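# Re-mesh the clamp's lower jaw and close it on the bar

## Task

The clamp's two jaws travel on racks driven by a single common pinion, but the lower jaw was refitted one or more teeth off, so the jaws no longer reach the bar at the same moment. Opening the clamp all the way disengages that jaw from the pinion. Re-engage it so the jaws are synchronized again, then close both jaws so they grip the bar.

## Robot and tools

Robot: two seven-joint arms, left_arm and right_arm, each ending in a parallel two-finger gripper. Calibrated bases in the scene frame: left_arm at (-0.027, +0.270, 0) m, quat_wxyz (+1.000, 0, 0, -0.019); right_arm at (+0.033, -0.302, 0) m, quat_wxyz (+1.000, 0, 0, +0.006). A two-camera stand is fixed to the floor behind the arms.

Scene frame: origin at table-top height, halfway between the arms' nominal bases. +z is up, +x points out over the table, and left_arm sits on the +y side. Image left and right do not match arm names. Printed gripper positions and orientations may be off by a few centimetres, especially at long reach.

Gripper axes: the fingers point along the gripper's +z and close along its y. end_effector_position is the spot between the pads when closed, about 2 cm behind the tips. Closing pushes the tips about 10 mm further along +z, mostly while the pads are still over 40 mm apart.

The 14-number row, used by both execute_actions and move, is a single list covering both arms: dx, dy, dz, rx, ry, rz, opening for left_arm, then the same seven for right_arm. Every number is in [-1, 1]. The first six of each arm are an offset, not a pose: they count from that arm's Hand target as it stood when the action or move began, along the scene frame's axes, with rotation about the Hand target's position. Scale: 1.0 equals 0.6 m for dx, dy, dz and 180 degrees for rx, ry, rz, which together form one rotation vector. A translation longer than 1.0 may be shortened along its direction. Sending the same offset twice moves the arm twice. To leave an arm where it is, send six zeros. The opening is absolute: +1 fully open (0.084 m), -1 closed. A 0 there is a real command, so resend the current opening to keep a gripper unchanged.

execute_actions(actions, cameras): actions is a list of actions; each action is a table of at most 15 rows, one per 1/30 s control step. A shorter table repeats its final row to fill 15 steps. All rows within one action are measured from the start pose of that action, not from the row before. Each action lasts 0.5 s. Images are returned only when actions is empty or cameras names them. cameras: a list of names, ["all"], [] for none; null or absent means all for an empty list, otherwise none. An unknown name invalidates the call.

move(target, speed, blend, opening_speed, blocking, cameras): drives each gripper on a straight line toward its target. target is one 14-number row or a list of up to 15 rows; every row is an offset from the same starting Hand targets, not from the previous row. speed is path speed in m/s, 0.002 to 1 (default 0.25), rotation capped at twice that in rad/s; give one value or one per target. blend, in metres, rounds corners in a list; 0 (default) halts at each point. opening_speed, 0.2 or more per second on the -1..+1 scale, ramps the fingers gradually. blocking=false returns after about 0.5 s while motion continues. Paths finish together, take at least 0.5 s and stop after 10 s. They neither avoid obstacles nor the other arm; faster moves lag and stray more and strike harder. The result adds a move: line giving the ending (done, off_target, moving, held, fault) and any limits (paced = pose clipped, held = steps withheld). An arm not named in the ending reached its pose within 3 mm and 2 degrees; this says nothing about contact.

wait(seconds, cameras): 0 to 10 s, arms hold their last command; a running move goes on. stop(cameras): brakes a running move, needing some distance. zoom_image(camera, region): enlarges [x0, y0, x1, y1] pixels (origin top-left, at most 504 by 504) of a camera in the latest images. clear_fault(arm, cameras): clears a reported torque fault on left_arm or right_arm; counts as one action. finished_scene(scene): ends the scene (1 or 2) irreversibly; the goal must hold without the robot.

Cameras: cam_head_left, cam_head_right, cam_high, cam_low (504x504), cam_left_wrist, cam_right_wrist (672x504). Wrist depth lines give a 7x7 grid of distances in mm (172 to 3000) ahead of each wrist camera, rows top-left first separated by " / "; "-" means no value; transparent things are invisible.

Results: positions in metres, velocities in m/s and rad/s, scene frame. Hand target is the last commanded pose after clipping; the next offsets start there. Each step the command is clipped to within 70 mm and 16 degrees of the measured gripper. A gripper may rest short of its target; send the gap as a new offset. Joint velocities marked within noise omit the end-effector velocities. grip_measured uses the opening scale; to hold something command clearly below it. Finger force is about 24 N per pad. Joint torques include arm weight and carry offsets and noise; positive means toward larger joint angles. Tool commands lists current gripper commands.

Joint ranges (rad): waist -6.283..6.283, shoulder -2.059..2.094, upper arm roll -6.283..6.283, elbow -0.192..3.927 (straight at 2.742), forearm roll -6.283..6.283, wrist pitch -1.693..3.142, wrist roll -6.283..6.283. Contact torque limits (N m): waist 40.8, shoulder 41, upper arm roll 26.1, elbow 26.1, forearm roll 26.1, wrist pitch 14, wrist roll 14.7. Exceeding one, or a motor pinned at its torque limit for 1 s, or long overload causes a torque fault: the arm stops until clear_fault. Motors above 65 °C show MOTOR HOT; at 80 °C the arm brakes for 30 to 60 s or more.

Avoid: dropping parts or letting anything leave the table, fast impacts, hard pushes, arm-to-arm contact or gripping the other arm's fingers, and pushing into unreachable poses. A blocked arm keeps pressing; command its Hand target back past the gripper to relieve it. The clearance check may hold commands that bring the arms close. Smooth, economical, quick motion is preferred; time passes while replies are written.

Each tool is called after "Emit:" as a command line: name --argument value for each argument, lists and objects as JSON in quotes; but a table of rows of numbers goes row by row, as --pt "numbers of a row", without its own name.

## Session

Emit:
execute_actions --actions '[]'

Emit:
zoom_image --camera "cam_head_left" --region '[240, 240, 360, 360]'

Scene clock: 0.00 s.
left_arm: end_effector_position=(+0.7228, +0.3366, +0.1750) grip_measured=+1.00 end_effector_quat_wxyz=(+0.036, +0.723, -0.227, +0.651) | right_arm: end_effector_position=(+0.2977, -0.1060, +0.3869) grip_measured=+1.00 end_effector_quat_wxyz=(-0.036, -0.306, +0.696, -0.649)
Joint positions: left_arm=[0.618 0.749 -0.472 1.513 -2.189 0.617 2.987 0.084] | right_arm=[-0.727 -1.41 1.277 1.093 -0.124 1.571 2.488 0.084]
Joint velocities: within noise
Joint torques (N m): no reading
Motor temperatures (°C): left_arm=[36 34 40 36 39 36 36] | right_arm=[36 36 34 37 35 37 37]
Wrist depth (mm): cam_left_wrist=[1781 1888 1991 2119 2192 2381 2492 / 1809 1888 2008 2145 2249 2431 2510 / 1823 1908 1962 1192 2185 1698 1694 / 1211 1924 1220 1178 1239 2372 2675 / 1005 1051 1480 1168 1222 2439 2604 / 1004 1048 1383 1157 1217 2185 2249 / 988 1037 1288 1158 1209 1228 433] | cam_right_wrist=[1711 1715 1706 1694 1681 1677 1669 / 1781 1776 1763 1763 1741 1711 1723 / 1877 1862 1847 1833 1828 1828 1785 / 1940 1935 1924 1919 1898 1877 884 / 2056 2050 2026 2014 2002 1962 814 / 2151 2132 2112 2119 2099 922 747 / 2249 2220 2199 2220 1093 847 694]
Hand target: left_arm +0.7228, +0.3366, +0.1750; +0.036, +0.723, -0.227, +0.651 | right_arm +0.2977, -0.1060, +0.3869; -0.036, -0.306, +0.696, -0.649
Tool commands: left_gripper/opening=+1.0 right_gripper/opening=+1.0

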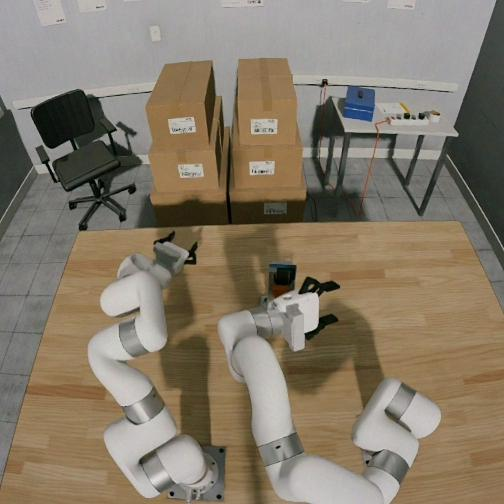

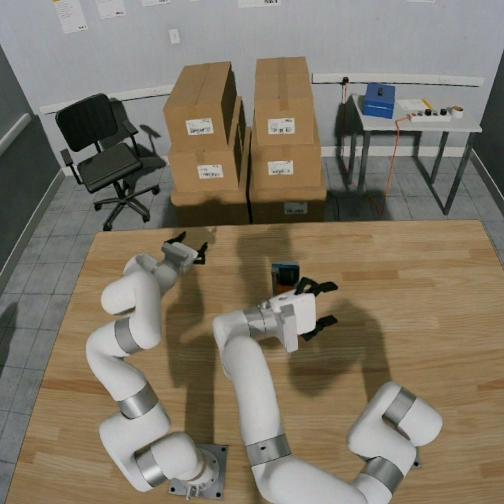

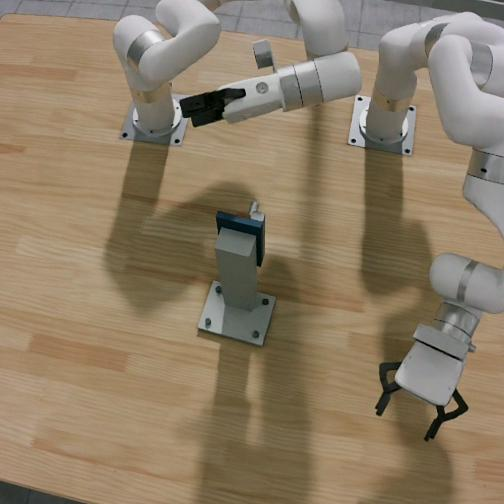

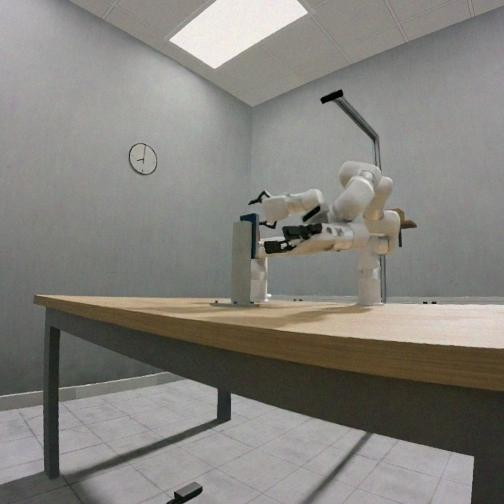

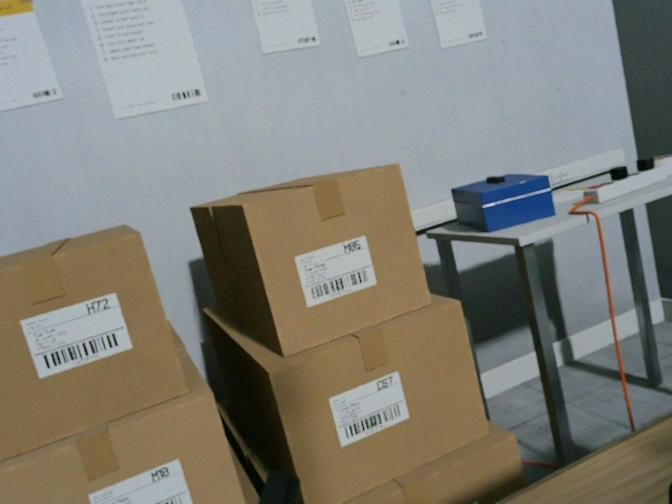

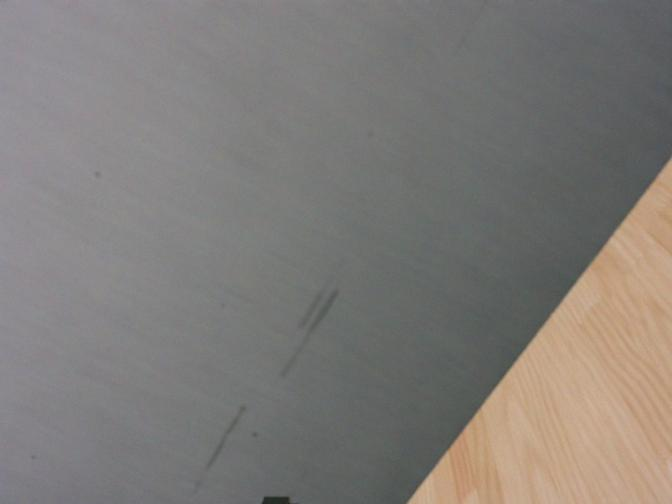

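Scaled by 4.200 from the camera's 504x504 image, which has a finer 720x720 frame.

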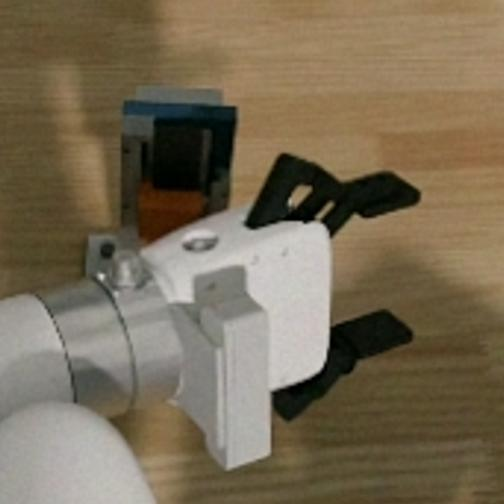

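Emit:
move --pt "0 0 0 0 0 0 1 0 -0.2 0.05 -0.177 0.367 0.499 1" --pt "0 0 0 0 0 0 1 0.0 0.13 0 -0.177 0.367 0.499 1" --blend 0.03 --speed 0.4 --cameras '["cam_right_wrist","cam_head_left","cam_high"]'

Scene clock: 4.83 s.
left_arm: end_effector_position=(+0.7228, +0.3366, +0.1750) grip_measured=+1.00 end_effector_quat_wxyz=(+0.036, +0.723, -0.227, +0.651) | right_arm: end_effector_position=(+0.2977, -0.0280, +0.3869) grip_measured=+1.00 end_effector_quat_wxyz=(+0.000, +0.924, +0.001, +0.382)
Joint positions: left_arm=[0.618 0.749 -0.472 1.513 -2.189 0.617 2.987 0.084] | right_arm=[0.55 -0.757 0.429 0.722 -0.399 0.976 1.104 0.084]
Joint torques (N m): left_arm=[0.05 -32.37 -6.05 11.68 -0.08 1.28 0.08] | right_arm=[-0.9 -2.39 -3.2 22.52 -1.12 -2.02 0.39]
Wrist depth (mm): cam_left_wrist=[1790 1877 1991 2125 2192 2381 2501 / 1795 1888 2014 2132 2279 2422 2556 / 1823 1914 1991 1186 2235 1694 1706 / 1207 1930 1215 1170 1228 2381 2664 / 991 1054 1487 1164 1228 2448 2575 / 1000 1042 1366 1141 1224 2185 2242 / 990 1034 1278 1160 1209 1228 434] | cam_right_wrist=[1506 1516 1546 1493 1536 2431 2510 / 1638 1615 1630 1607 1611 2309 2389 / 809 842 842 838 841 811 836 / 736 736 272 279 711 735 737 / 673 654 303 305 637 671 674 / 603 603 602 301 588 603 602 / 561 561 561 315 548 560 560]
Hand target: left_arm +0.7228, +0.3366, +0.1750; +0.036, +0.723, -0.227, +0.651 | right_arm +0.2977, -0.0280, +0.3869; +0.000, +0.924, +0.001, +0.382
Off the commanded pose: left_arm 0.000 m, 0 deg | right_arm 0.000 m, 0 deg.
move: done
Images, in order (width x height): cam_head_left 504x504, cam_high 504x504, cam_right_wrist 672x504.

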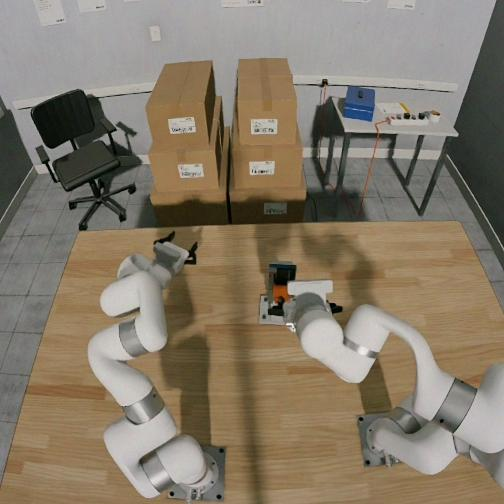

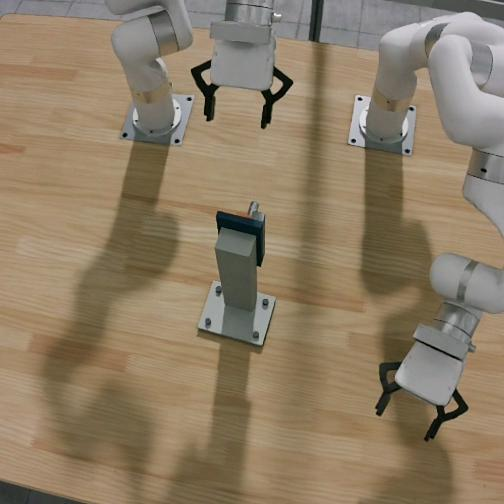

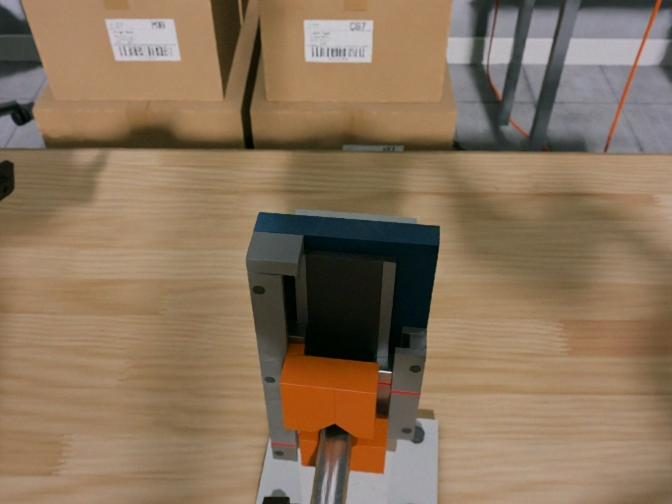

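Emit:
move --target '[0,0,0,0,0,0,1,-0.0445,0.08,-0.312,-0.0131,-0.25,-0.0316,1]' --cameras '["cam_right_wrist"]'

Emit:
zoom_image --camera "cam_right_wrist" --region '[250, 50, 600, 500]'

Scene clock: 7.73 s.
left_arm: end_effector_position=(+0.7228, +0.3366, +0.1750) grip_measured=+1.00 end_effector_quat_wxyz=(+0.036, +0.723, -0.227, +0.651) | right_arm: end_effector_position=(+0.2710, +0.0200, +0.1997) grip_measured=+1.00 end_effector_quat_wxyz=(+0.037, +0.706, -0.036, +0.706)
Joint positions: left_arm=[0.618 0.749 -0.472 1.513 -2.189 0.617 2.987 0.084] | right_arm=[-0.121 -1.066 1.697 0.527 -0.776 0.756 2.332 0.084]
Joint torques (N m): left_arm=[0.08 -32.4 -5.97 11.74 -0.39 1.41 0.08] | right_arm=[-0.63 9.73 -10.93 6.34 0.25 1.87 0.45]
Wrist depth (mm): cam_left_wrist=[1804 1857 1957 2099 2213 2381 2483 / 1799 1872 2008 2106 2264 2389 2538 / 1833 1908 1974 1182 2206 1702 1702 / 1209 1914 1222 1180 1239 2364 2566 / 998 1061 1493 1164 1222 2389 2604 / 1005 1050 1380 1153 1222 2185 2206 / 998 1034 1295 1155 1207 1233 433] | cam_right_wrist=[2356 2397 2381 2465 2474 2510 2519 / 2333 2356 2405 305 309 2528 2575 / 2364 2372 - 306 305 2528 2575 / 2372 2397 - 294 276 2501 2575 / 1483 1585 - 294 277 1919 2528 / 1487 1509 - 295 298 2547 2510 / 1446 1458 - 322 322 824 821]
Hand target: left_arm +0.7228, +0.3366, +0.1750; +0.036, +0.723, -0.227, +0.651 | right_arm +0.2710, +0.0200, +0.1997; +0.037, +0.706, -0.036, +0.706
Off the commanded pose: left_arm 0.000 m, 0 deg | right_arm 0.000 m, 0 deg.
move: done
Images, in order (width x height): cam_right_wrist 672x504.

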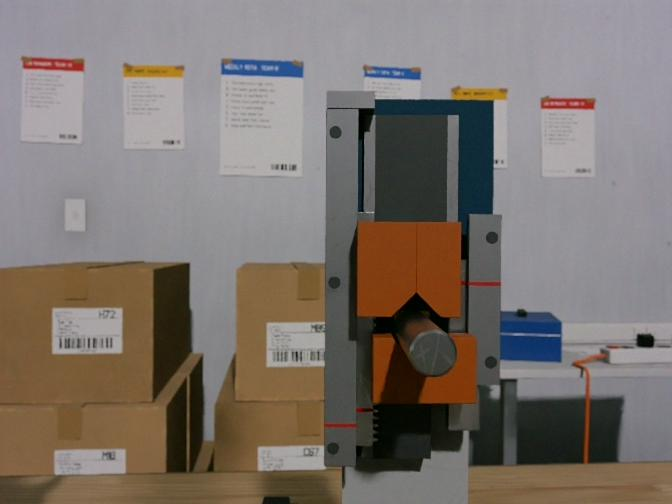

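Scaled by 1.120 from the camera's 672x504 image, which has a finer 960x720 frame.

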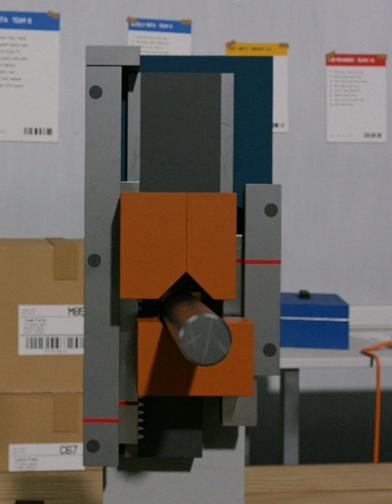

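Emit:
move --pt "0 0 0 0 0 0 1 0.08 -0.0084 0.013 0 0 0 1" --pt "0 0 0 0 0 0 1 0.2238 -0.0235 0.013 0 0 0 0.6" --pt "0 0 0 0 0 0 1 0.2238 -0.0235 0.013 0 0 0 -0.2" --speed '[0.2,0.1,0.1]' --opening_speed 1 --cameras '["cam_right_wrist"]'

Scene clock: 12.47 s.
left_arm: end_effector_position=(+0.7228, +0.3366, +0.1750) grip_measured=+1.00 end_effector_quat_wxyz=(+0.036, +0.723, -0.227, +0.651) | right_arm: end_effector_position=(+0.4053, +0.0058, +0.2075) grip_measured=-0.06 end_effector_quat_wxyz=(+0.037, +0.706, -0.036, +0.706)
Joint positions: left_arm=[0.618 0.749 -0.472 1.513 -2.189 0.617 2.987 0.084] | right_arm=[-0.574 -1.297 1.607 0.602 -1.096 0.295 2.558 0.042]
Joint torques (N m): left_arm=[0.33 -32.28 -6.16 11.8 -0.22 1.44 0] | right_arm=[-1.03 13.03 -14.12 6.98 0.7 1.61 -0.06]
Wrist depth (mm): cam_left_wrist=[1776 1877 1991 2087 2213 2389 2448 / 1795 1903 1996 2145 2271 2422 2501 / 1813 1898 1968 1182 2220 1702 1706 / 1213 1898 1220 1176 1239 2381 2634 / 1000 1054 1480 1162 1215 2457 2624 / 1005 1045 1383 1147 1215 2172 2213 / 984 1025 1300 1157 1211 1230 433] | cam_right_wrist=[2213 - - - 174 174 2397 / 2242 - - 175 - 174 2405 / 2213 - - 175 - 174 2389 / 2228 - - - - - 2405 / 1356 - - - - - 2439 / 1356 - - - - - 2431 / 1325 - - - - - 2414]
Hand target: left_arm +0.7228, +0.3366, +0.1750; +0.036, +0.723, -0.227, +0.651 | right_arm +0.4052, +0.0059, +0.2075; +0.037, +0.706, -0.036, +0.706
Off the commanded pose: left_arm 0.000 m, 0 deg | right_arm 0.000 m, 0 deg.
move: done
Images, in order (width x height): cam_right_wrist 672x504.

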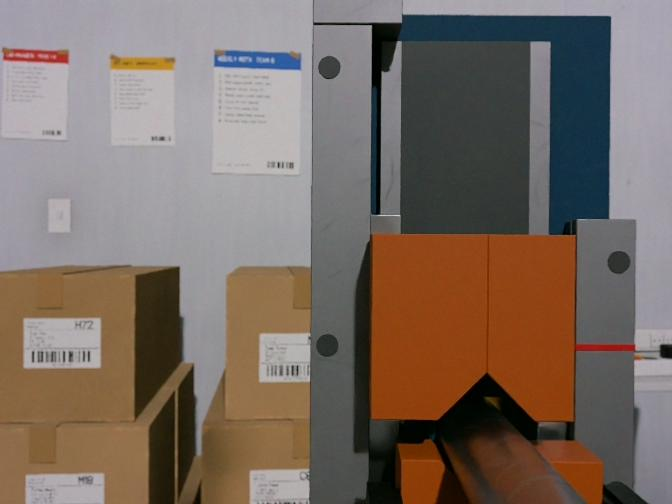

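Emit:
move --pt "-0.68 -0.061 0.37 -0.0239 0.2132 0.1144 1 0 0 -0.0375 0 0 0 -0.4" --pt "-0.629 -0.528 0.304 -0.0239 0.2132 0.1144 0.5 0 0 -0.0375 0 0 0 -0.4" --blend 0.03 --speed 0.22 --cameras '["cam_right_wrist","cam_left_wrist"]'

Scene clock: 16.80 s.
left_arm: end_effector_position=(+0.3290, +0.1568, +0.3763) grip_measured=+1.00 end_effector_quat_wxyz=(+0.021, +0.923, -0.049, +0.382) | right_arm: end_effector_position=(+0.4053, +0.0059, +0.1850) grip_measured=-0.06 end_effector_quat_wxyz=(+0.037, +0.706, -0.036, +0.706)
Joint positions: left_arm=[0.606 -1.236 -0.623 0.539 -0.906 0.957 0.453 0.084] | right_arm=[-0.595 -1.328 1.671 0.614 -1.076 0.298 2.605 0.042]
Joint torques (N m): left_arm=[-0.05 6.56 8.37 10.9 0.65 -1.72 0.3] | right_arm=[-0.09 13.27 -12.21 4.57 0.84 1.32 0.41]
Wrist depth (mm): cam_left_wrist=[1857 1411 1440 1440 1471 2457 2566 / 2364 1543 1582 1596 1604 2286 2333 / 796 821 818 787 816 810 809 / 719 718 719 715 713 711 273 / 657 657 655 655 656 620 292 / 593 593 591 591 591 467 328 / 537 537 537 535 536 482 335] | cam_right_wrist=[2228 - - - - - 2414 / 2242 - - - - - 2389 / 2228 - - - - - 2405 / 2249 - - - - - 2422 / 1353 - - - - - 2364 / 1353 - - - - - 2422 / 1320 - - - - - 2414]
Hand target: left_arm +0.3290, +0.1567, +0.3763; +0.021, +0.923, -0.049, +0.382 (not the last commanded pose) | right_arm +0.4052, +0.0059, +0.1850; +0.037, +0.706, -0.036, +0.706
Tool commands: left_gripper/opening=+1.0 right_gripper/opening=-0.4
Off the commanded pose: left_arm 0.139 m, 0 deg | right_arm 0.000 m, 0 deg.
move: held (left_arm; a check stopped the path); path passed 1 of 2 targets; target 2's new opening was not sent; limits=held
pose unreachable (left arm): on one or more control steps of this call, first in action 0 (counted from 0), this arm could not follow its commanded pose, so it was not sent that pose on those steps. It may still have moved: this result reports where it is.
cause: moving toward the commanded pose would bring a part of the arm too close to another arm (a part of this arm just beyond joint 4 (elbow) and a part of the right arm just beyond its joint 4 (elbow), at the place that arm is still heading or pushing toward).
Images, in order (width x height): cam_left_wrist 672x504, cam_right_wrist 672x504.

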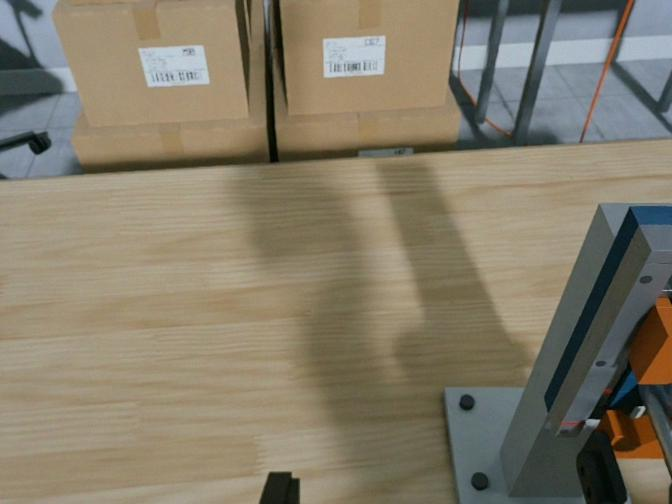

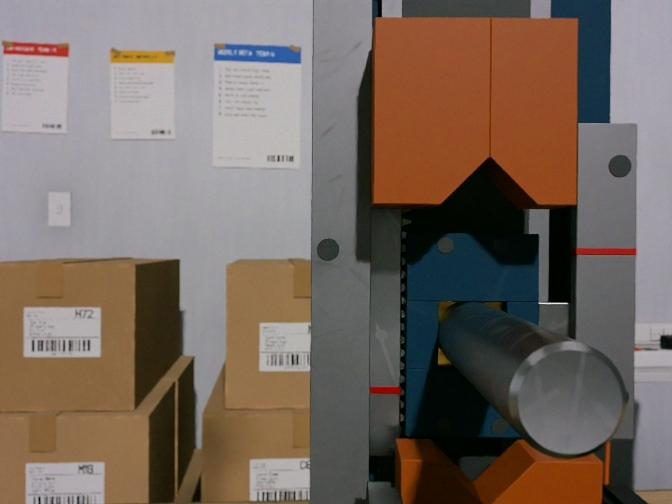

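Emit:
execute_actions --actions '[]'

Scene clock: 17.00 s.
left_arm: end_effector_position=(+0.3290, +0.1568, +0.3763) grip_measured=+1.00 end_effector_quat_wxyz=(+0.021, +0.923, -0.049, +0.382) | right_arm: end_effector_position=(+0.4053, +0.0059, +0.1850) grip_measured=-0.06 end_effector_quat_wxyz=(+0.037, +0.706, -0.036, +0.706)
Joint positions: left_arm=[0.606 -1.236 -0.623 0.539 -0.906 0.957 0.453 0.084] | right_arm=[-0.595 -1.328 1.671 0.614 -1.076 0.298 2.605 0.042]
Joint velocities: within noise
Joint torques (N m): left_arm=[-0.09 6.5 8.4 11.09 0.5 -1.78 0.18] | right_arm=[-0.03 12.65 -12.71 4.4 0.91 1.39 0.12]
Motor temperatures (°C): left_arm=[36 35 41 39 39 36 36] | right_arm=[36 36 36 38 35 37 37]
Wrist depth (mm): cam_left_wrist=[1862 1402 1465 1440 1474 2510 2604 / 2372 1546 1589 1582 1600 2286 2317 / 794 817 812 788 811 816 810 / 718 719 719 715 715 717 273 / 657 659 655 654 654 634 292 / 595 591 589 590 591 467 328 / 537 537 535 537 535 483 336] | cam_right_wrist=[2220 - - - - - 2389 / 2242 - - - - - 2389 / 2235 - - - - - 2422 / 2235 - - - - - 2422 / 1348 - - - - - 2325 / 1356 - - - - - 2389 / 1315 - - - - - 2397]
Hand target: left_arm +0.3290, +0.1567, +0.3763; +0.021, +0.923, -0.049, +0.382 (not the last commanded pose) | right_arm +0.4052, +0.0059, +0.1850; +0.037, +0.706, -0.036, +0.706
Tool commands: left_gripper/opening=+1.0 right_gripper/opening=-0.4
Off the commanded pose: left_arm 0.139 m, 0 deg | right_arm 0.000 m, 0 deg.

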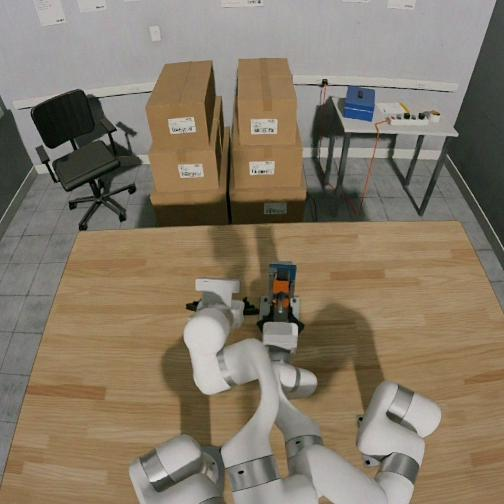

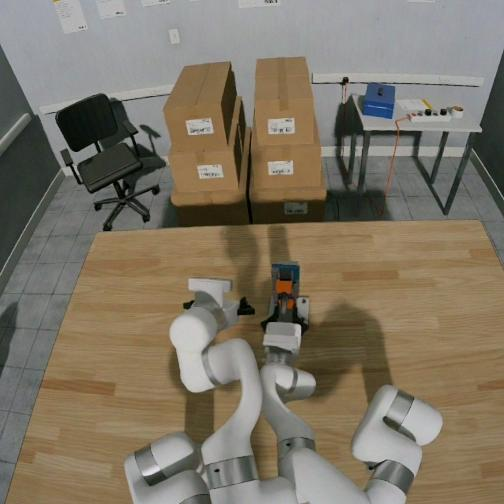

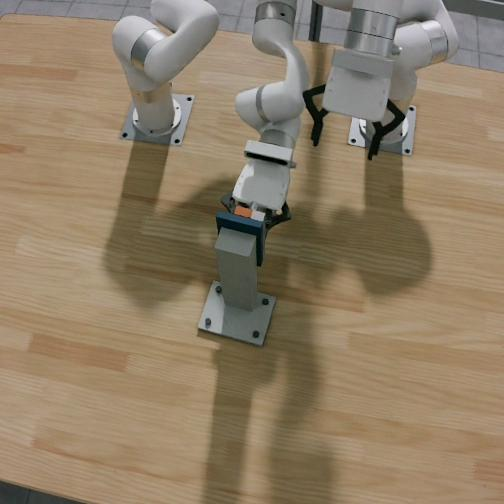

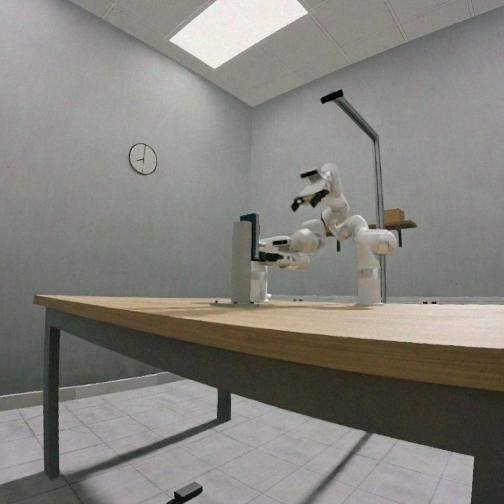

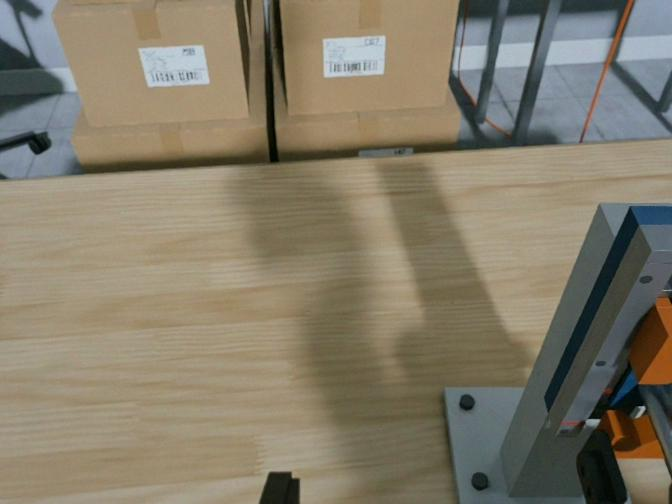

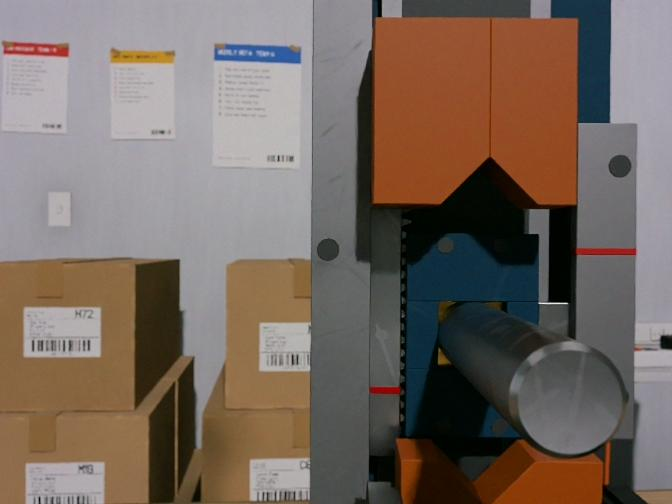

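Emit:
move --pt "0.2 0 0.14 0 0 0 0.5 0 0 0 0 0 0 -0.4" --pt "0.14 -0.231 0.09 0 0 0 0.5 0 0 0 0 0 0 -0.4" --pt "0.11 -0.236 -0.03 0 0 0 0.5 0 0 0 0 0 0 -0.4" --blend 0.02 --cameras '["cam_left_wrist","cam_head_left","cam_low"]'

Scene clock: 19.20 s.
left_arm: end_effector_position=(+0.4281, +0.0773, +0.4426) grip_measured=+0.49 end_effector_quat_wxyz=(+0.021, +0.923, -0.050, +0.382) | right_arm: end_effector_position=(+0.4053, +0.0059, +0.1850) grip_measured=-0.06 end_effector_quat_wxyz=(+0.037, +0.706, -0.036, +0.706)
Joint positions: left_arm=[0.849 -0.895 -0.871 1.004 -0.838 0.895 0.275 0.065] | right_arm=[-0.595 -1.328 1.671 0.614 -1.076 0.298 2.605 0.042]
Joint torques (N m): left_arm=[-0.68 6.32 10.94 10.91 0.39 -2.19 0.39] | right_arm=[0.12 13.26 -12.46 4.65 0.54 1 0.4]
Wrist depth (mm): cam_left_wrist=[1332 1332 1411 1375 2279 2325 2448 / 1425 1431 1529 1493 1560 2483 2483 / 1604 1543 1585 1615 2074 2132 2119 / 1673 1665 806 807 806 803 803 / 743 742 741 741 740 735 733 / 668 667 665 662 663 660 661 / 608 604 605 602 616 293 600] | cam_right_wrist=[2264 - - - - - 2405 / 2235 - - - - - 2397 / 2242 - - - - - 2405 / 2249 - - - - - 2414 / 1356 - - - - - 2356 / 1356 - - - - - 2405 / 1315 - - - - - 2422]
Hand target: left_arm +0.4281, +0.0773, +0.4426; +0.021, +0.923, -0.050, +0.382 (not the last commanded pose) | right_arm +0.4052, +0.0059, +0.1850; +0.037, +0.706, -0.036, +0.706
Off the commanded pose: left_arm 0.110 m, 0 deg | right_arm 0.000 m, 0 deg.
move: held (left_arm; a check stopped the path); path passed 1 of 3 targets; limits=held
pose unreachable (left arm): on one or more control steps of this call, first in action 0 (counted from 0), this arm could not follow its commanded pose, so it was not sent that pose on those steps. It may still have moved: this result reports where it is.
cause: moving toward the commanded pose would bring a part of the arm too close to another arm (a part of this arm just beyond joint 4 (elbow) and a part of the right arm just beyond its joint 4 (elbow), along the way the arms are being sent, or toward where that arm still pushes).
Images, in order (width x height): cam_head_left 504x504, cam_low 504x504, cam_left_wrist 672x504.

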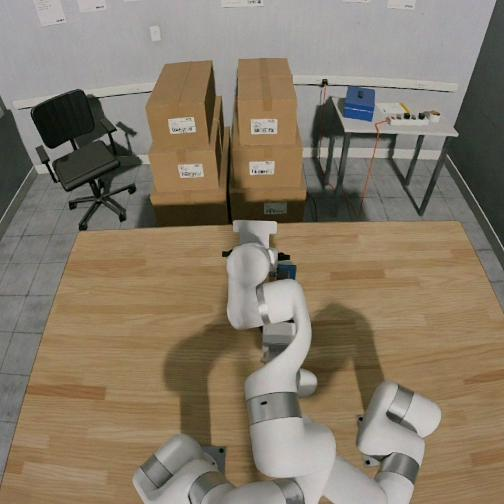

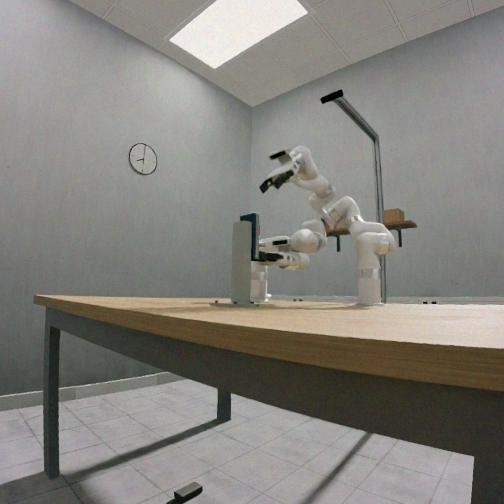

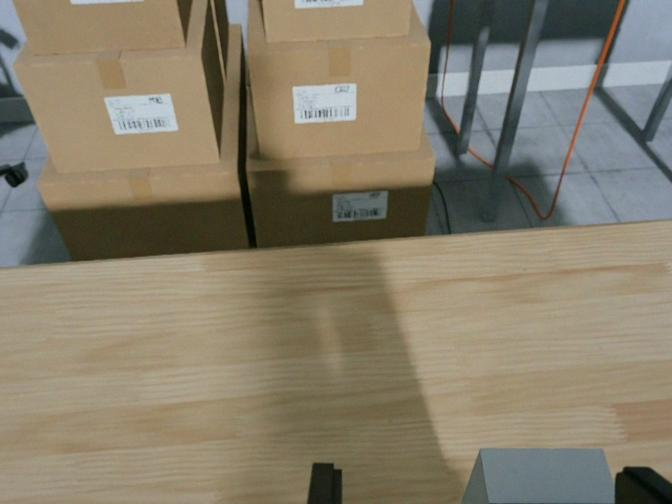

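Emit:
move --pt "0.0 0.33 -0.03 -0.224 0.122 -0.097 0.8 0 0 0 0 0 0 -0.4" --pt "0.05 0.33 -0.25 -0.448 0.244 -0.194 0.8 0 0 0 0 0 0 -0.4" --pt "0.051 0.2045 -0.316 -0.448 0.244 -0.194 0.8 0 0 0 0 0 0 -0.4" --blend 0.02 --cameras '["all"]'

Emit:
zoom_image --camera "cam_low" --region '[200, 180, 350, 310]'

Emit:
zoom_image --camera "cam_high" --region '[200, 120, 360, 280]'

Scene clock: 25.70 s.
left_arm: end_effector_position=(+0.4587, +0.2001, +0.2530) grip_measured=+0.80 end_effector_quat_wxyz=(+0.706, +0.706, -0.036, -0.037) | right_arm: end_effector_position=(+0.4052, +0.0059, +0.1850) grip_measured=-0.06 end_effector_quat_wxyz=(+0.037, +0.706, -0.036, +0.706)
Joint positions: left_arm=[0.707 0.566 -0.351 1.334 -1.108 1.782 0.78 0.077] | right_arm=[-0.595 -1.328 1.671 0.614 -1.076 0.298 2.605 0.042]
Joint torques (N m): left_arm=[-0.57 -26.6 -4.74 10.55 -2.47 0.98 0.17] | right_arm=[-0.13 13.9 -12.52 4.68 0.41 1.24 0.35]
Wrist depth (mm): cam_left_wrist=[450 718 2008 2014 2014 2008 2014 / 452 716 2068 2068 2050 2038 2026 / 452 721 2068 2074 2074 2062 2038 / 293 292 291 291 290 2093 2093 / 422 586 284 284 283 283 2119 / 453 649 298 314 2151 2145 2172 / 423 651 - 2172 2192 2178 2199] | cam_right_wrist=[2220 - - - - - 2414 / 2235 - - - - - 2405 / 2220 - - - - - 2414 / 2220 - - - - - 2414 / 1361 - - - - - 2340 / 1353 - - - - - 2397 / 1330 - - - - - 2431]
Hand target: left_arm +0.4587, +0.2000, +0.2530; +0.706, +0.706, -0.036, -0.037 | right_arm +0.4052, +0.0059, +0.1850; +0.037, +0.706, -0.036, +0.706
Off the commanded pose: left_arm 0.000 m, 0 deg | right_arm 0.000 m, 0 deg.
move: done

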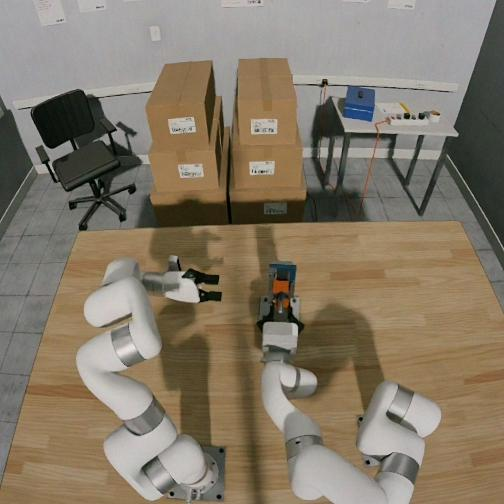

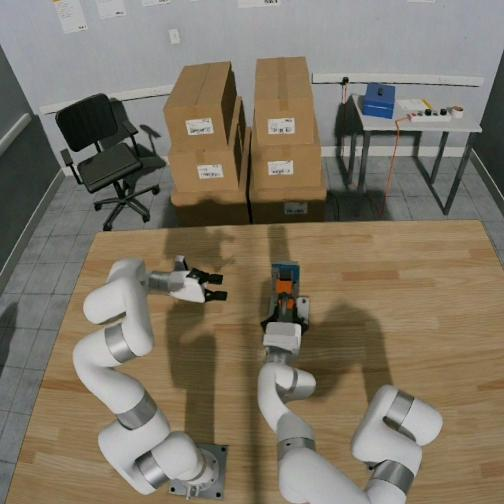

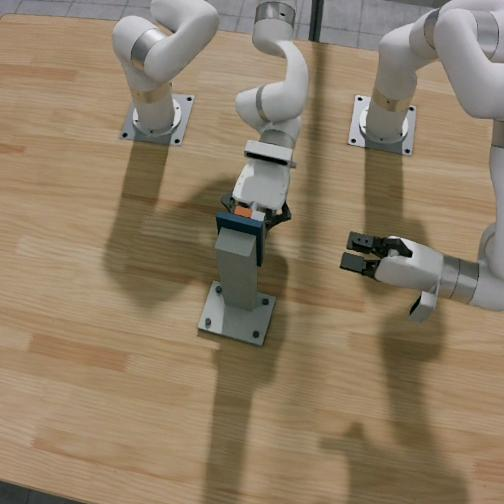

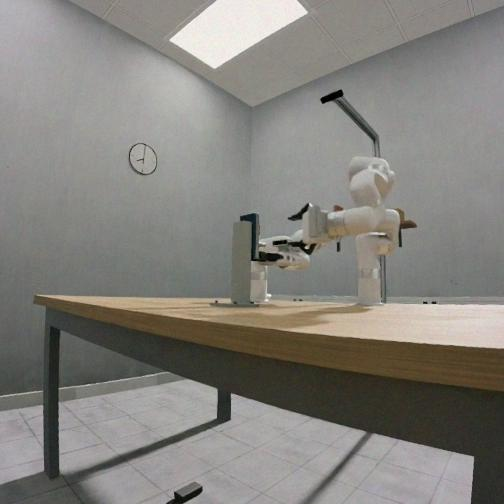

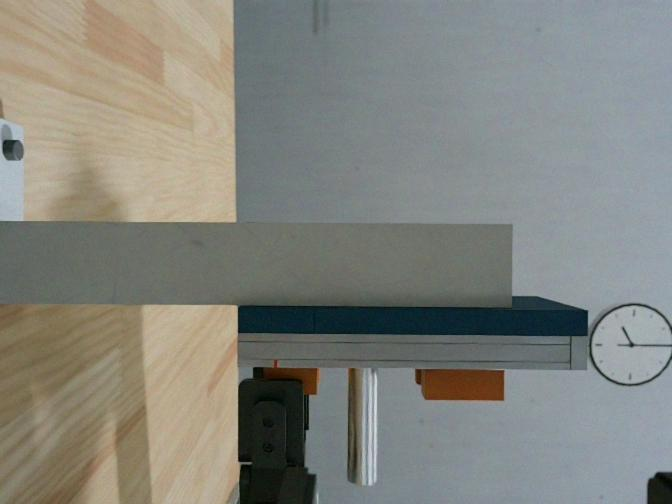

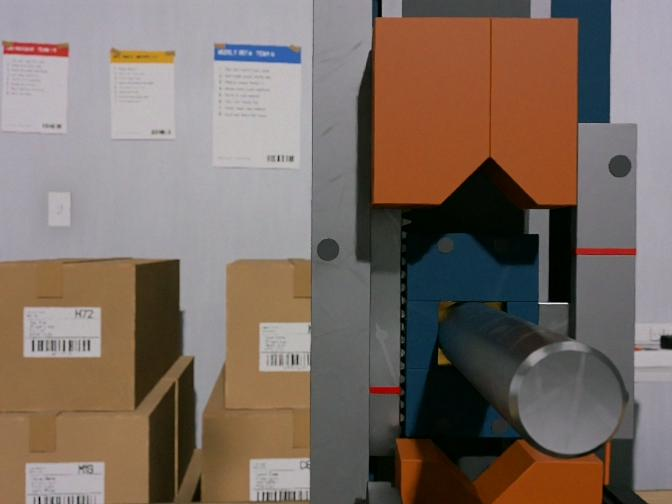

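Scaled by 3.360 from the camera's 504x504 image, which has a finer 720x720 frame.

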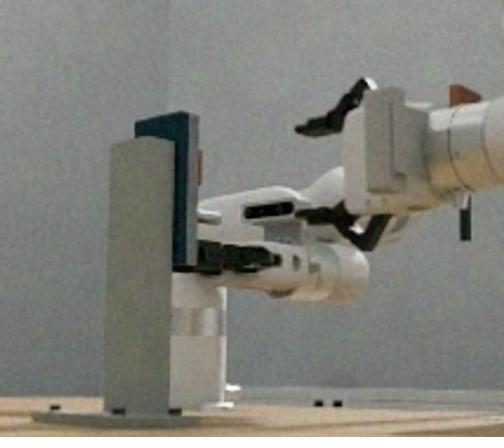

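Scaled by 3.150 from the camera's 504x504 image, which has a finer 720x720 frame.

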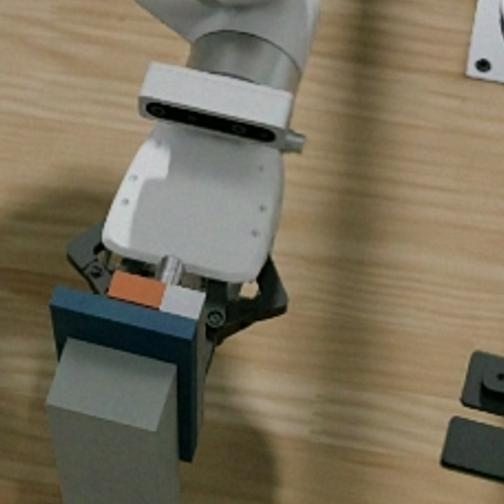

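Emit:
move --pt "-0.012 0.001 0.0467 0 0 0 0.25 0 0 0 0 0 0 -0.4" --pt "-0.0299 -0.17 0.0467 0 0 0 0.25 0 0 0 0 0 0 -0.4" --cameras '["cam_left_wrist","cam_right_wrist","cam_high"]'

Scene clock: 28.37 s.
left_arm: end_effector_position=(+0.4408, +0.0981, +0.2810) grip_measured=+0.24 end_effector_quat_wxyz=(+0.706, +0.706, -0.036, -0.037) | right_arm: end_effector_position=(+0.4052, +0.0059, +0.1850) grip_measured=-0.06 end_effector_quat_wxyz=(+0.037, +0.706, -0.036, +0.706)
Joint positions: left_arm=[0.615 0.39 -0.445 1.138 -1.268 1.643 0.776 0.054] | right_arm=[-0.595 -1.328 1.671 0.614 -1.076 0.298 2.605 0.042]
Joint torques (N m): left_arm=[-0.45 -24.21 -4.07 10.87 -2.41 0.98 0.25] | right_arm=[-0.13 13.49 -12.46 4.62 0.3 1.19 0.29]
Wrist depth (mm): cam_left_wrist=[505 800 1940 1919 1924 1914 1898 / 505 805 1979 1935 1979 1940 1951 / 440 647 1048 1957 187 1979 1968 / 189 189 188 188 187 2014 1996 / 189 189 189 188 187 187 2008 / - 181 181 180 180 180 2008 / - 195 212 2087 2125 2074 2080] | cam_right_wrist=[2228 - - - - - 2397 / 2242 - - - - - 2422 / 2213 - - - - - 2405 / - - - - - - 2389 / 1356 - - - - - 2356 / 1350 - - - - - 2405 / 1312 - - - - - 2414]
Hand target: left_arm +0.4407, +0.0980, +0.2810; +0.706, +0.706, -0.036, -0.037 | right_arm +0.4052, +0.0059, +0.1850; +0.037, +0.706, -0.036, +0.706
Off the commanded pose: left_arm 0.000 m, 0 deg | right_arm 0.000 m, 0 deg.
move: done
Images, in order (width x height): cam_high 504x504, cam_left_wrist 672x504, cam_right_wrist 672x504.

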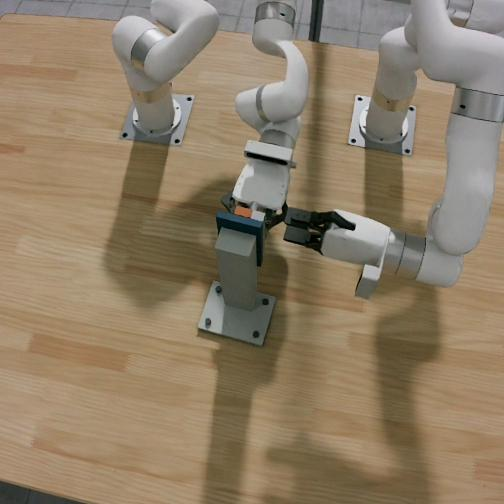

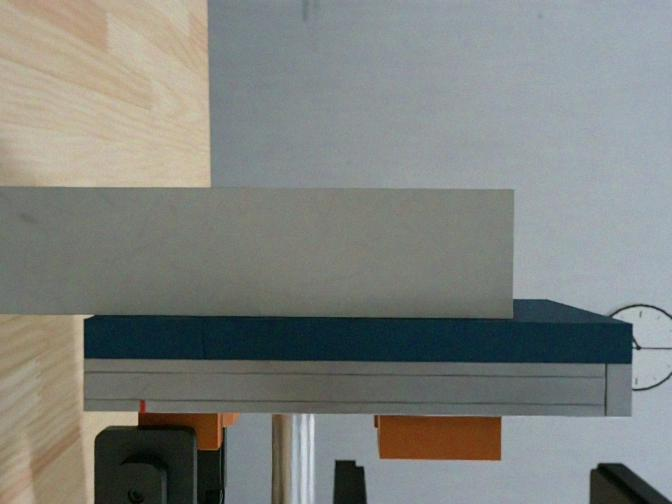

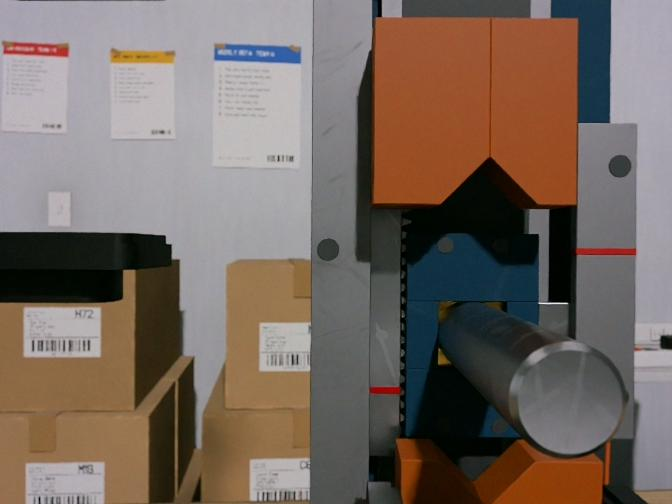

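Emit:
move --pt "-0.0116 -0.0945 0 0 0 0 0.25 0 0 0 0 0 0 -0.4" --pt "-0.0116 -0.0945 0 0 0 0 -0.15 0 0 0 0 0 0 -0.4" --speed 0.08 --opening_speed 0.6 --cameras '["cam_left_wrist","cam_right_wrist"]'

Scene clock: 31.27 s.
left_arm: end_effector_position=(+0.4338, +0.0413, +0.2810) grip_measured=-0.13 end_effector_quat_wxyz=(+0.706, +0.707, -0.036, -0.037) | right_arm: end_effector_position=(+0.4052, +0.0059, +0.1849) grip_measured=-0.06 end_effector_quat_wxyz=(+0.037, +0.706, -0.036, +0.706)
Joint positions: left_arm=[0.545 0.357 -0.5 1.083 -1.355 1.545 0.789 0.038] | right_arm=[-0.595 -1.328 1.671 0.614 -1.076 0.298 2.605 0.042]
Joint torques (N m): left_arm=[0.22 -23.2 -4.9 11.99 -1.87 2.3 0.22] | right_arm=[0.28 12.18 -15.32 2.64 0.95 3.12 -0.05]
Wrist depth (mm): cam_left_wrist=[503 798 1872 1872 1862 1872 1877 / 504 802 1908 1914 1903 1893 1882 / 504 806 1930 - 1908 1914 1935 / - - - - - 1930 1935 / - - - - - - 1951 / - - - - - - - / - - - - - - 2032] | cam_right_wrist=[- - - - - - 2422 / - - - - - - 2389 / - - - - - - 2414 / - - - - - - 2414 / - - - - - - 2356 / - - - - - - 2405 / 1315 - - - - - 2389]
Hand target: left_arm +0.4338, +0.0413, +0.2810; +0.706, +0.706, -0.036, -0.037 | right_arm +0.4052, +0.0059, +0.1850; +0.037, +0.706, -0.036, +0.706
Off the commanded pose: left_arm 0.000 m, 0 deg | right_arm 0.000 m, 0 deg.
move: done
Images, in order (width x height): cam_left_wrist 672x504, cam_right_wrist 672x504.

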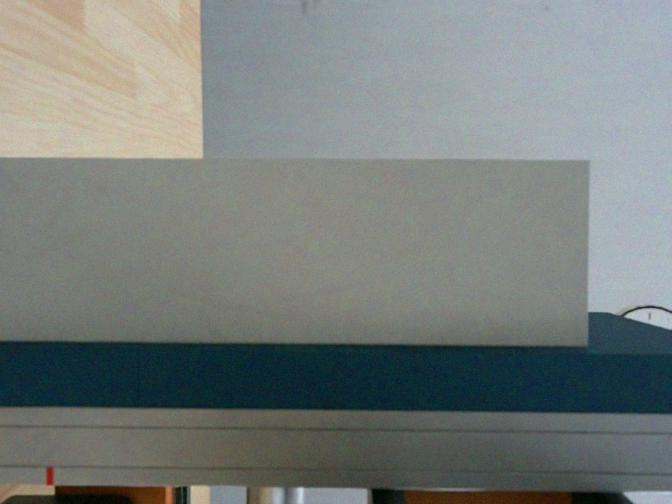

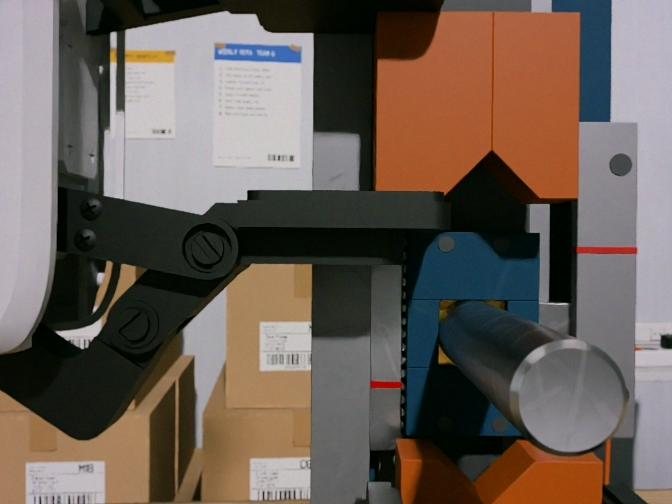

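Emit:
move --target '[0,0,0.0155,0,0,0,-0.25,0,0,-0.0165,0,0,0,-0.4]' --speed 0.03 --cameras '["cam_right_wrist"]'

Scene clock: 32.37 s.
left_arm: end_effector_position=(+0.4338, +0.0413, +0.2903) grip_measured=-0.13 end_effector_quat_wxyz=(+0.706, +0.706, -0.036, -0.037) | right_arm: end_effector_position=(+0.4053, +0.0059, +0.1751) grip_measured=-0.06 end_effector_quat_wxyz=(+0.037, +0.706, -0.036, +0.706)
Joint positions: left_arm=[0.55 0.338 -0.503 1.085 -1.361 1.554 0.771 0.038] | right_arm=[-0.604 -1.341 1.699 0.62 -1.067 0.301 2.625 0.042]
Joint torques (N m): left_arm=[0.31 -23.83 -4.67 12.18 -2.76 2.25 -0.09] | right_arm=[-0.65 12.21 -14.11 2.94 0.72 2.81 0.54]
Wrist depth (mm): cam_left_wrist=[521 826 1908 1888 1857 1857 1882 / 522 836 1914 1893 1898 1888 1898 / 523 830 1919 - 1940 1914 1919 / - - - - - 1946 1951 / - - - - - 1946 1968 / - - - - - - - / - - - - - - 2026] | cam_right_wrist=[- - - - - - 2422 / - - - - - - 2397 / - - - - - - 2422 / - - - - - - 2422 / 1364 - - - - - 1694 / 1361 - - 176 - - 2431 / 1322 - - - - - 2397]
Hand target: left_arm +0.4338, +0.0413, +0.2903; +0.706, +0.706, -0.036, -0.037 | right_arm +0.4052, +0.0059, +0.1751; +0.037, +0.706, -0.036, +0.706
Off the commanded pose: left_arm 0.000 m, 0 deg | right_arm 0.000 m, 0 deg.
move: done
Images, in order (width x height): cam_right_wrist 672x504.

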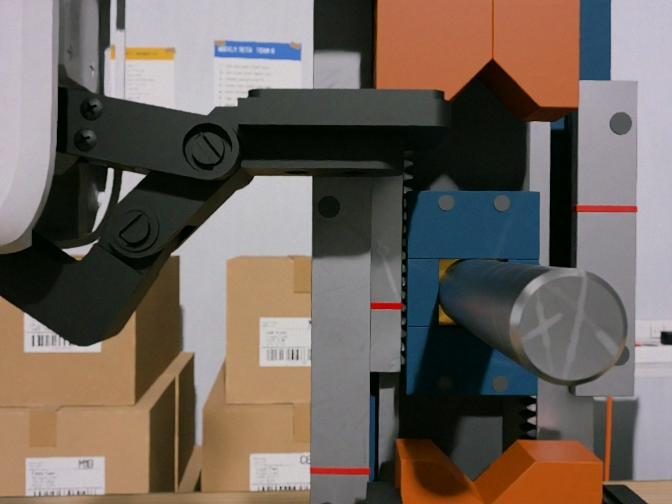

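Emit:
move --target '[0,0,0,0,0,0,-0.25,0,0,-0.0125,0,0,0,-0.3]' --speed 0.02 --cameras '["cam_right_wrist"]'

Scene clock: 35.37 s.
left_arm: end_effector_position=(+0.4338, +0.0413, +0.2903) grip_measured=-0.13 end_effector_quat_wxyz=(+0.706, +0.706, -0.036, -0.037) | right_arm: end_effector_position=(+0.4052, +0.0059, +0.1676) grip_measured=-0.06 end_effector_quat_wxyz=(+0.037, +0.706, -0.036, +0.706)
Joint positions: left_arm=[0.55 0.337 -0.503 1.085 -1.361 1.554 0.771 0.038] | right_arm=[-0.611 -1.352 1.72 0.626 -1.059 0.303 2.639 0.042]
Joint torques (N m): left_arm=[-0.53 -22.53 -4.38 11.73 -1.37 1.43 -0.07] | right_arm=[-0.82 12.05 -14.25 2.45 0.95 2.98 0.3]
Wrist depth (mm): cam_left_wrist=[519 825 1857 1877 1862 1872 1877 / 521 827 1903 1903 1898 1898 1888 / 523 837 1914 - 1908 1914 1908 / - - - - - 1940 1930 / - - - - - 1957 1935 / - - - - - - - / - - - - - - 2062] | cam_right_wrist=[- - - - - - 2389 / - - - - - - 2397 / - - - - - - 2448 / - - - - - - 2422 / 1361 - - - - - 1669 / 1356 - - 176 - 2372 2414 / 1315 - - - - - 2405]
Hand target: left_arm +0.4338, +0.0413, +0.2903; +0.706, +0.706, -0.036, -0.037 | right_arm +0.4052, +0.0059, +0.1676; +0.037, +0.706, -0.036, +0.706
Off the commanded pose: left_arm 0.000 m, 0 deg | right_arm 0.000 m, 0 deg.
move: done
Images, in order (width x height): cam_right_wrist 672x504.

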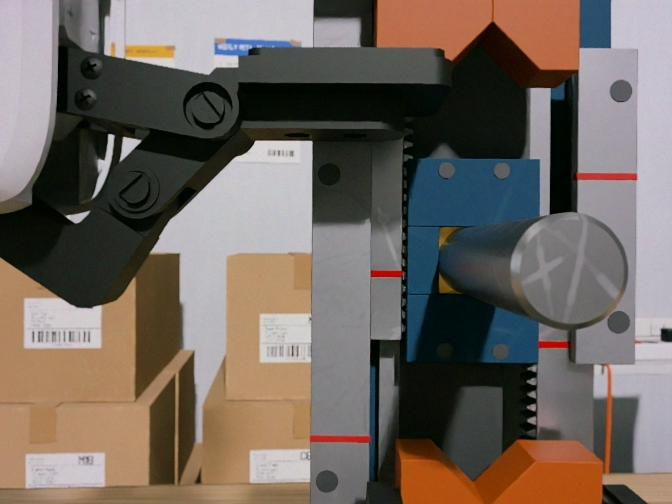

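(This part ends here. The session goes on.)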